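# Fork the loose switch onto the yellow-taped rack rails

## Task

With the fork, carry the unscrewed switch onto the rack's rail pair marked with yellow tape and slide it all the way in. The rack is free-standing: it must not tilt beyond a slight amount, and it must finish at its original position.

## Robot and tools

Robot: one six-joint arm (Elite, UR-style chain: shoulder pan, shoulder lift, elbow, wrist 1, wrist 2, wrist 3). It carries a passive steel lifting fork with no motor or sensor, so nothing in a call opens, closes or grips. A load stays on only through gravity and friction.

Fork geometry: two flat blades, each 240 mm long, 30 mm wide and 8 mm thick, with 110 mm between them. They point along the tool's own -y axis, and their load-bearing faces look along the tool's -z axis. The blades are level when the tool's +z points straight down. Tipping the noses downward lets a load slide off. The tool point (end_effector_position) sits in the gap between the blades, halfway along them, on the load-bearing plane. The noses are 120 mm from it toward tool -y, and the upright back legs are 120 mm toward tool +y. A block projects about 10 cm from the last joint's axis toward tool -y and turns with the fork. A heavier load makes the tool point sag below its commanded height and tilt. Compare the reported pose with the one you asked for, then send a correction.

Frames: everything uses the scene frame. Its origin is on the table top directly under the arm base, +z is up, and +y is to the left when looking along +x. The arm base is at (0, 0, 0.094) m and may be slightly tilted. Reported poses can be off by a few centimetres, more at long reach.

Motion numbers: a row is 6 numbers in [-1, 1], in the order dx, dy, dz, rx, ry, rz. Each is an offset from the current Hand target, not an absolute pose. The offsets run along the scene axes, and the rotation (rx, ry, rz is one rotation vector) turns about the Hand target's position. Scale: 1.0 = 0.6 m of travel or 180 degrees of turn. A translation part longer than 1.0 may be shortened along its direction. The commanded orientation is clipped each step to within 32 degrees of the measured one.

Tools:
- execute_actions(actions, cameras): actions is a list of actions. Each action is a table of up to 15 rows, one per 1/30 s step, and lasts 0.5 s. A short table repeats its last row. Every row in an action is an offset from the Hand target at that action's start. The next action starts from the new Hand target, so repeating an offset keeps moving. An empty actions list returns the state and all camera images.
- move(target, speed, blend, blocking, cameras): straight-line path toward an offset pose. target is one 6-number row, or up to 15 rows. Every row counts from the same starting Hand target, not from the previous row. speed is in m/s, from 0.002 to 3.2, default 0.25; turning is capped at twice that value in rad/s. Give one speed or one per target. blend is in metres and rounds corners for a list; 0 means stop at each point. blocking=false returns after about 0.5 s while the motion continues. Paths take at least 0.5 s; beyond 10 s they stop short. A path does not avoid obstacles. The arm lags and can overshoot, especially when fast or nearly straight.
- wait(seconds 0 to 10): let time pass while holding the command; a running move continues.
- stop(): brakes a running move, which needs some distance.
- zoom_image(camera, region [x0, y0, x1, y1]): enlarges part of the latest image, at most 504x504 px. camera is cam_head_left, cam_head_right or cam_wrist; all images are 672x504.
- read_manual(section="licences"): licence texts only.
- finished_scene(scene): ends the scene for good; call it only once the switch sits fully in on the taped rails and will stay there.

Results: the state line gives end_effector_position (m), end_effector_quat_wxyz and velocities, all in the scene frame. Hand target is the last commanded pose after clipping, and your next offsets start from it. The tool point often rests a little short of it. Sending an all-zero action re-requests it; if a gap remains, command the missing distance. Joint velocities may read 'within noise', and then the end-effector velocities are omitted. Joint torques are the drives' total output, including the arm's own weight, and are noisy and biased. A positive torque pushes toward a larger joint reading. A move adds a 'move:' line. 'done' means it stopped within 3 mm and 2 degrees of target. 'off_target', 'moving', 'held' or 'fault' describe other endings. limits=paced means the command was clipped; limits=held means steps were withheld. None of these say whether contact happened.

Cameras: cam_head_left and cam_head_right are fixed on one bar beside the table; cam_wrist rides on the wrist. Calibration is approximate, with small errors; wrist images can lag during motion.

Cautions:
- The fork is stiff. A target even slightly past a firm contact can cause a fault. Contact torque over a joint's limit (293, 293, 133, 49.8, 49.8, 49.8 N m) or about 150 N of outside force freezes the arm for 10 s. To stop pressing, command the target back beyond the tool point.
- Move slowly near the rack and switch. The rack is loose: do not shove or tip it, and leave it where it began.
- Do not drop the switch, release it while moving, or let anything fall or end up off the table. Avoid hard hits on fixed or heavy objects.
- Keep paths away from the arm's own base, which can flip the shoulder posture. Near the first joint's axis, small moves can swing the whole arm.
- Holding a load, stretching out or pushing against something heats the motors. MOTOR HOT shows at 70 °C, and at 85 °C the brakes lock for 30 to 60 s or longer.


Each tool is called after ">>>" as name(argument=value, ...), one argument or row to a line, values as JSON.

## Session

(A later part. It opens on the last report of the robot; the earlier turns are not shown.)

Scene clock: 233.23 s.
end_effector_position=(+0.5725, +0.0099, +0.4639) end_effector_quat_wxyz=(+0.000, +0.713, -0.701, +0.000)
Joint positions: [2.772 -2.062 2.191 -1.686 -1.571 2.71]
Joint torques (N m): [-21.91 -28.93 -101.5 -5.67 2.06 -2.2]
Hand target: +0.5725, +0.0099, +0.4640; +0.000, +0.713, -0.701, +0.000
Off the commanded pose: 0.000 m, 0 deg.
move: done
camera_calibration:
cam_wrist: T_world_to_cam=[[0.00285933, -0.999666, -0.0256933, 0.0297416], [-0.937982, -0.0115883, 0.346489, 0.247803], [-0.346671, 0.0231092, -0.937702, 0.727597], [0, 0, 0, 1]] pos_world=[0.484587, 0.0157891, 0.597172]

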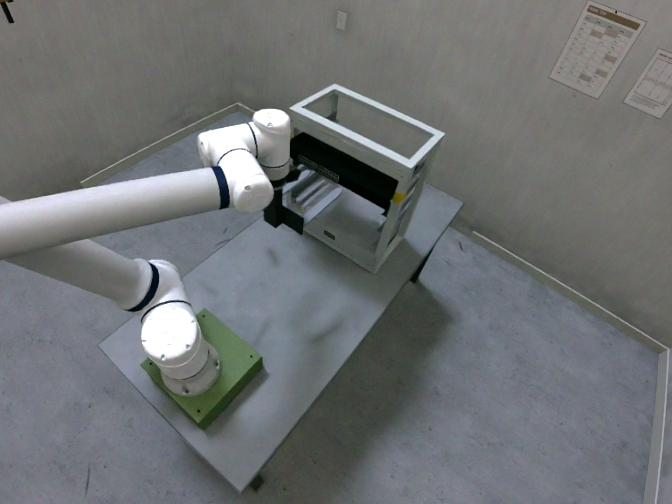

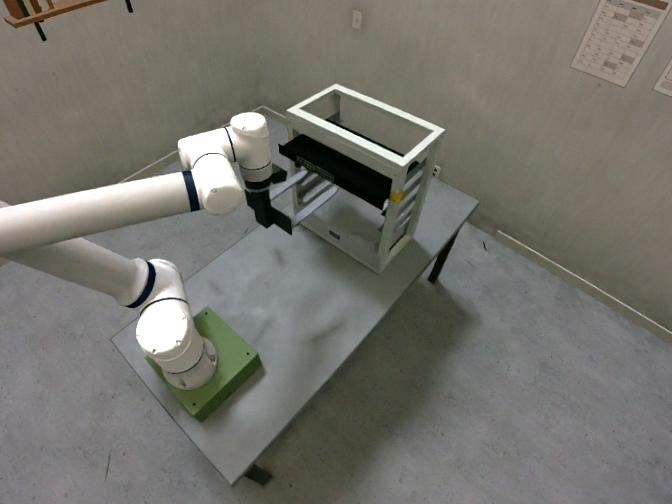

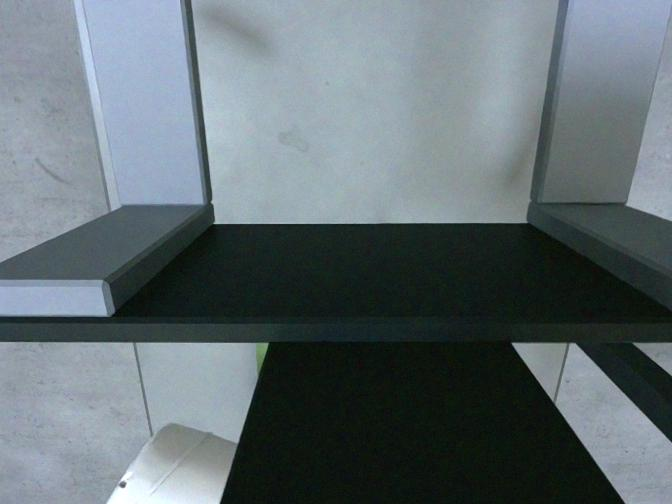

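>>> move(
  target=[
    [0.0400, 0.0007, 0, 0, 0, 0],
    [0.1400, 0.00245, 0, 0, 0, 0],
  ],
  speed=[0.08, 0.035],
  cameras=["all"],
)

>>> zoom_image(
  camera="cam_head_right",
  region=[270, 90, 430, 250],
)

>>> zoom_image(
  camera="cam_head_left",
  region=[270, 90, 430, 250],
)

Scene clock: 239.67 s.
end_effector_position=(+0.6563, +0.0114, +0.4640) end_effector_quat_wxyz=(+0.000, +0.713, -0.701, +0.000)
Joint positions: [2.846 -1.889 2.094 -1.762 -1.57 2.784]
Joint torques (N m): [9.95 -12.9 -112.43 -16.96 3.34 3.35]
Hand target: +0.6565, +0.0114, +0.4640; +0.000, +0.713, -0.701, +0.000
Off the commanded pose: 0.000 m, 0 deg.
move: done
camera_calibration:
cam_wrist: T_world_to_cam=[[0.00285933, -0.999666, -0.0256933, 0.0310069], [-0.937982, -0.0115883, 0.346489, 0.32626], [-0.346671, 0.0231092, -0.937702, 0.756766], [0, 0, 0, 1]] pos_world=[0.568287, 0.0172891, 0.597372]

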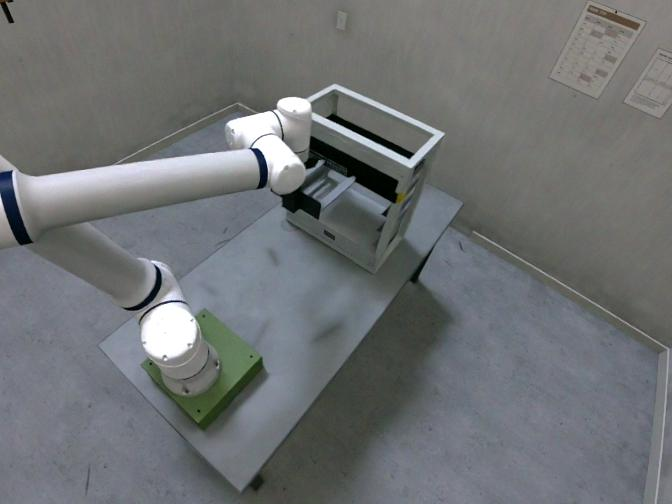

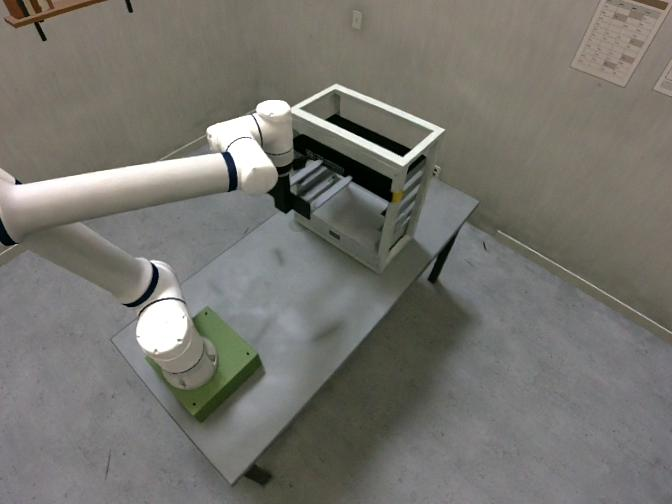

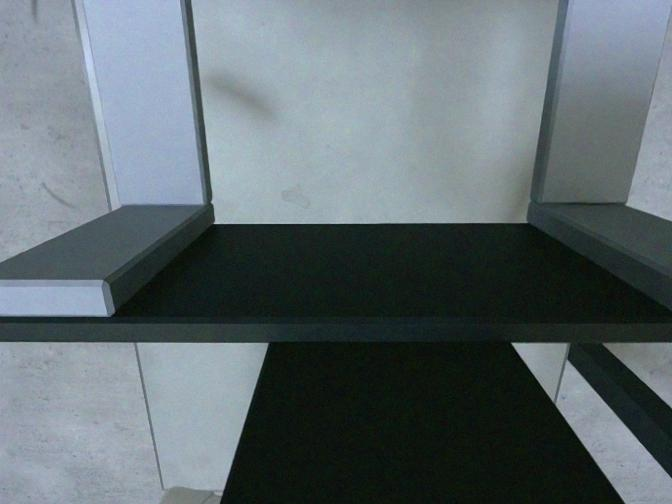

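Scaled by 3.150.

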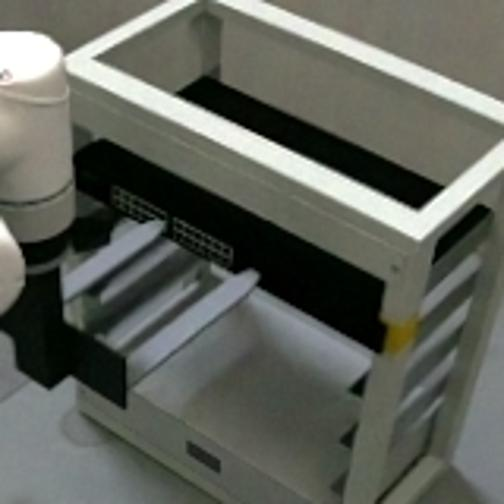

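Scaled by 3.150.

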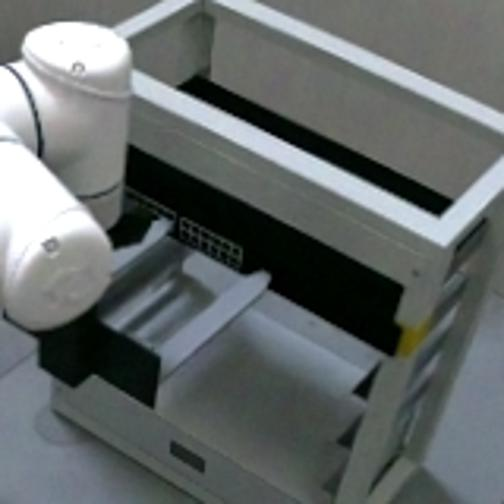

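>>> move(
  target=[0.005, 0.00009, 0, 0, 0, 0],
  speed=0.012,
)

>>> move(
  target=[0.0025, 0.00004, 0, 0, 0, 0],
  speed=0.01,
)

Scene clock: 242.60 s.
end_effector_position=(+0.6594, +0.0114, +0.4640) end_effector_quat_wxyz=(+0.000, +0.713, -0.701, +0.000)
Joint positions: [2.848 -1.883 2.09 -1.764 -1.57 2.786]
Joint torques (N m): [7.32 -15.94 -112.59 -16.66 3.1 3.48]
Hand target: +0.6595, +0.0114, +0.4640; +0.000, +0.713, -0.701, +0.000
Off the commanded pose: 0.000 m, 0 deg.
move: done

Scene clock: 243.30 s.
end_effector_position=(+0.6609, +0.0115, +0.4640) end_effector_quat_wxyz=(+0.000, +0.713, -0.701, +0.000)
Joint positions: [2.849 -1.88 2.088 -1.765 -1.57 2.787]
Joint torques (N m): [10.17 -14.39 -112.27 -16.63 3.7 3.33]
Hand target: +0.6610, +0.0115, +0.4640; +0.000, +0.713, -0.701, +0.000
Off the commanded pose: 0.000 m, 0 deg.
move: done

>>> move(
  target=[0.0025, 0.00004, 0, 0, 0, 0],
  speed=0.01,
)

>>> move(
  target=[0.0020, 0.00004, 0, 0, 0, 0],
  speed=0.01,
)

Scene clock: 245.83 s.
end_effector_position=(+0.6624, +0.0115, +0.4640) end_effector_quat_wxyz=(+0.000, +0.713, -0.701, +0.000)
Joint positions: [2.85 -1.877 2.086 -1.766 -1.57 2.788]
Joint torques (N m): [7.83 -17.93 -112.53 -16.76 3.57 3.39]
Hand target: +0.6625, +0.0115, +0.4640; +0.000, +0.713, -0.701, +0.000
Off the commanded pose: 0.000 m, 0 deg.
move: done

Scene clock: 246.53 s.
end_effector_position=(+0.6637, +0.0115, +0.4640) end_effector_quat_wxyz=(+0.000, +0.713, -0.701, +0.000)
Joint positions: [2.851 -1.875 2.085 -1.767 -1.57 2.789]
Joint torques (N m): [9.28 -15.8 -112.15 -16.72 3.68 3.39]
Hand target: +0.6637, +0.0115, +0.4640; +0.000, +0.713, -0.701, +0.000
Off the commanded pose: 0.000 m, 0 deg.
move: done

>>> move(
  target=[0.0020, 0.00004, 0, 0, 0, 0],
  speed=0.01,
)

>>> move(
  target=[0.0020, 0.00004, 0, 0, 0, 0],
  speed=0.01,
)

Scene clock: 248.93 s.
end_effector_position=(+0.6648, +0.0116, +0.4641) end_effector_quat_wxyz=(+0.000, +0.713, -0.701, +0.000)
Joint positions: [2.852 -1.873 2.083 -1.767 -1.57 2.79]
Joint torques (N m): [10.94 -3.33 -113.22 -18.99 3.8 4.3]
Hand target: +0.6649, +0.0115, +0.4640; +0.000, +0.713, -0.701, +0.000
Off the commanded pose: 0.000 m, 0 deg.
move: done

Scene clock: 249.63 s.
end_effector_position=(+0.6660, +0.0116, +0.4640) end_effector_quat_wxyz=(+0.000, +0.713, -0.701, +0.000)
Joint positions: [2.853 -1.87 2.082 -1.768 -1.57 2.791]
Joint torques (N m): [9.83 2.11 -118.6 -23.24 4.6 7.49]
Hand target: +0.6661, +0.0116, +0.4640; +0.000, +0.713, -0.701, +0.000
Off the commanded pose: 0.000 m, 0 deg.
move: done

>>> move(
  target=[
    [-0.005, -0.0001, 0, 0, 0, 0],
    [-0.25, -0.0044, 0, 0, 0, 0],
  ],
  speed=[0.03, 0.2],
  blend=[0.001, 0],
  cameras=["all"],
)

>>> zoom_image(
  camera="cam_head_right",
  region=[270, 80, 450, 260],
)

>>> zoom_image(
  camera="cam_head_left",
  region=[270, 80, 450, 260],
)

>>> zoom_image(
  camera="cam_head_right",
  region=[340, 150, 440, 250],
)

>>> zoom_image(
  camera="cam_head_right",
  region=[270, 110, 370, 210],
)

Scene clock: 257.07 s.
end_effector_position=(+0.5163, +0.0089, +0.4640) end_effector_quat_wxyz=(+0.000, +0.713, -0.701, +0.000) end_effector_velocity=(-0.001, +0.000, +0.001) end_effector_angular_velocity=(-0.001, -0.002, +0.000)
Joint positions: [2.702 -2.19 2.244 -1.611 -1.572 2.64]
Joint velocities: [-0.003 -0.005 0.001 0.002 0 -0.003]
Joint torques (N m): [-21.63 -16.04 -76.99 -5.37 2.06 -2.06]
Hand target: +0.5161, +0.0089, +0.4640; +0.000, +0.713, -0.701, +0.000
Off the commanded pose: 0.000 m, 0 deg.
move: done
camera_calibration:
cam_wrist: T_world_to_cam=[[0.00276518, -0.999667, -0.0256597, 0.0289283], [-0.937983, -0.0114884, 0.34649, 0.194912], [-0.34667, 0.0231102, -0.937702, 0.70829], [0, 0, 0, 1]] pos_world=[0.428286, 0.0147891, 0.597373]

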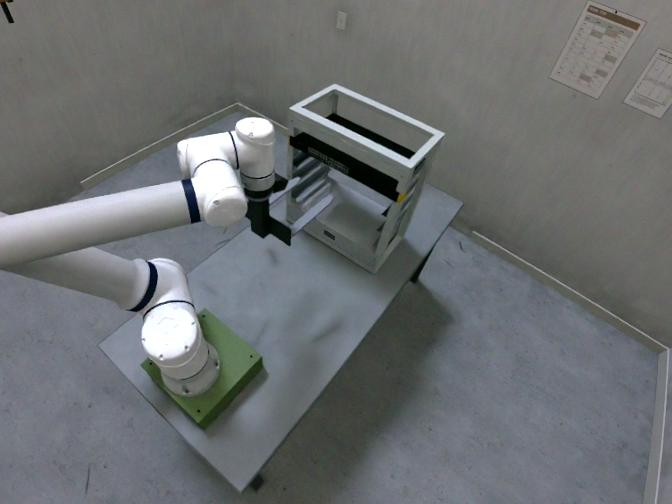

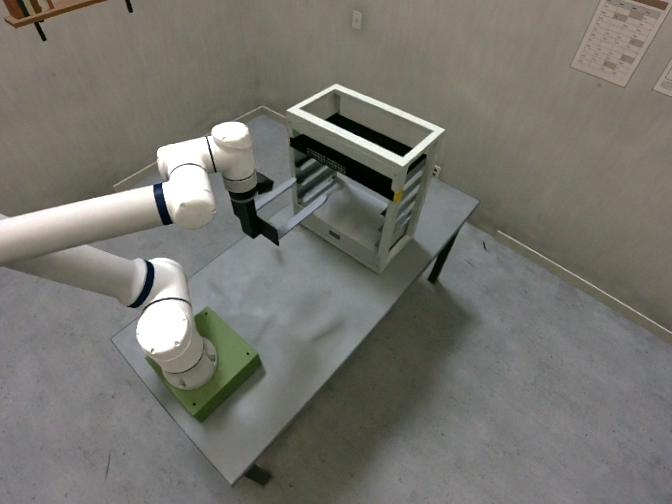

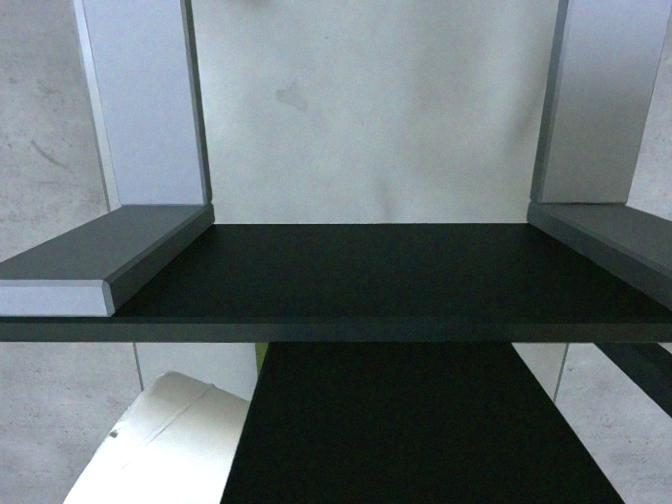

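Scaled by 2.800.

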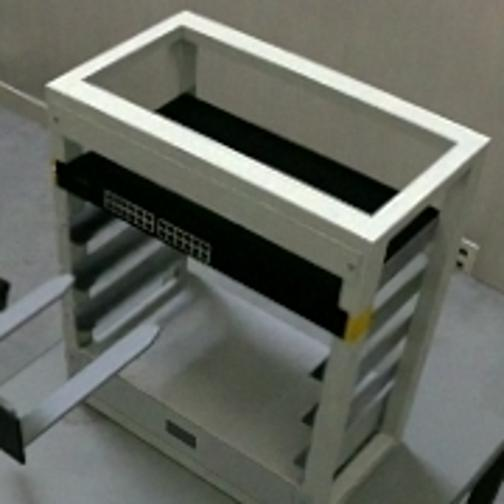

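Scaled by 2.800.

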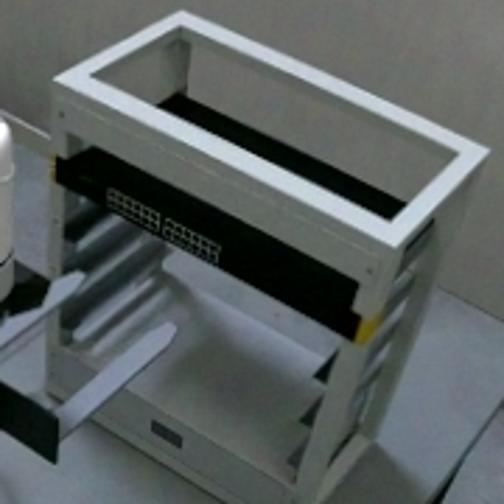

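Scaled by 5.040.

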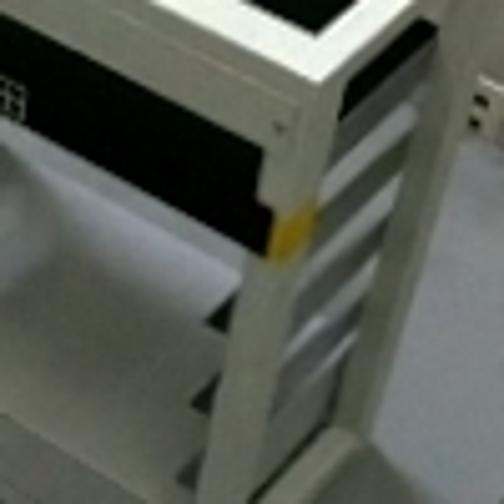

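Scaled by 5.040.

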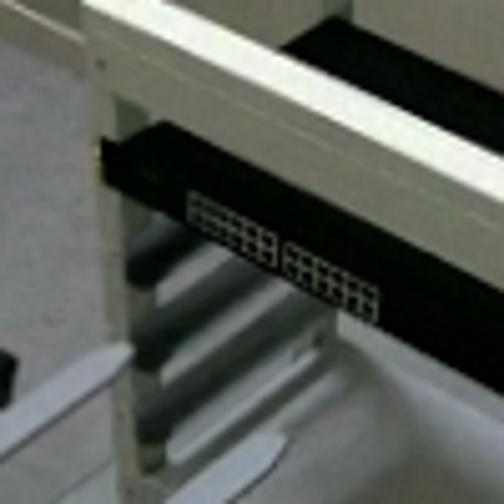

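>>> finished_scene(
  scene=2,
)

The scene is finished: the task was done.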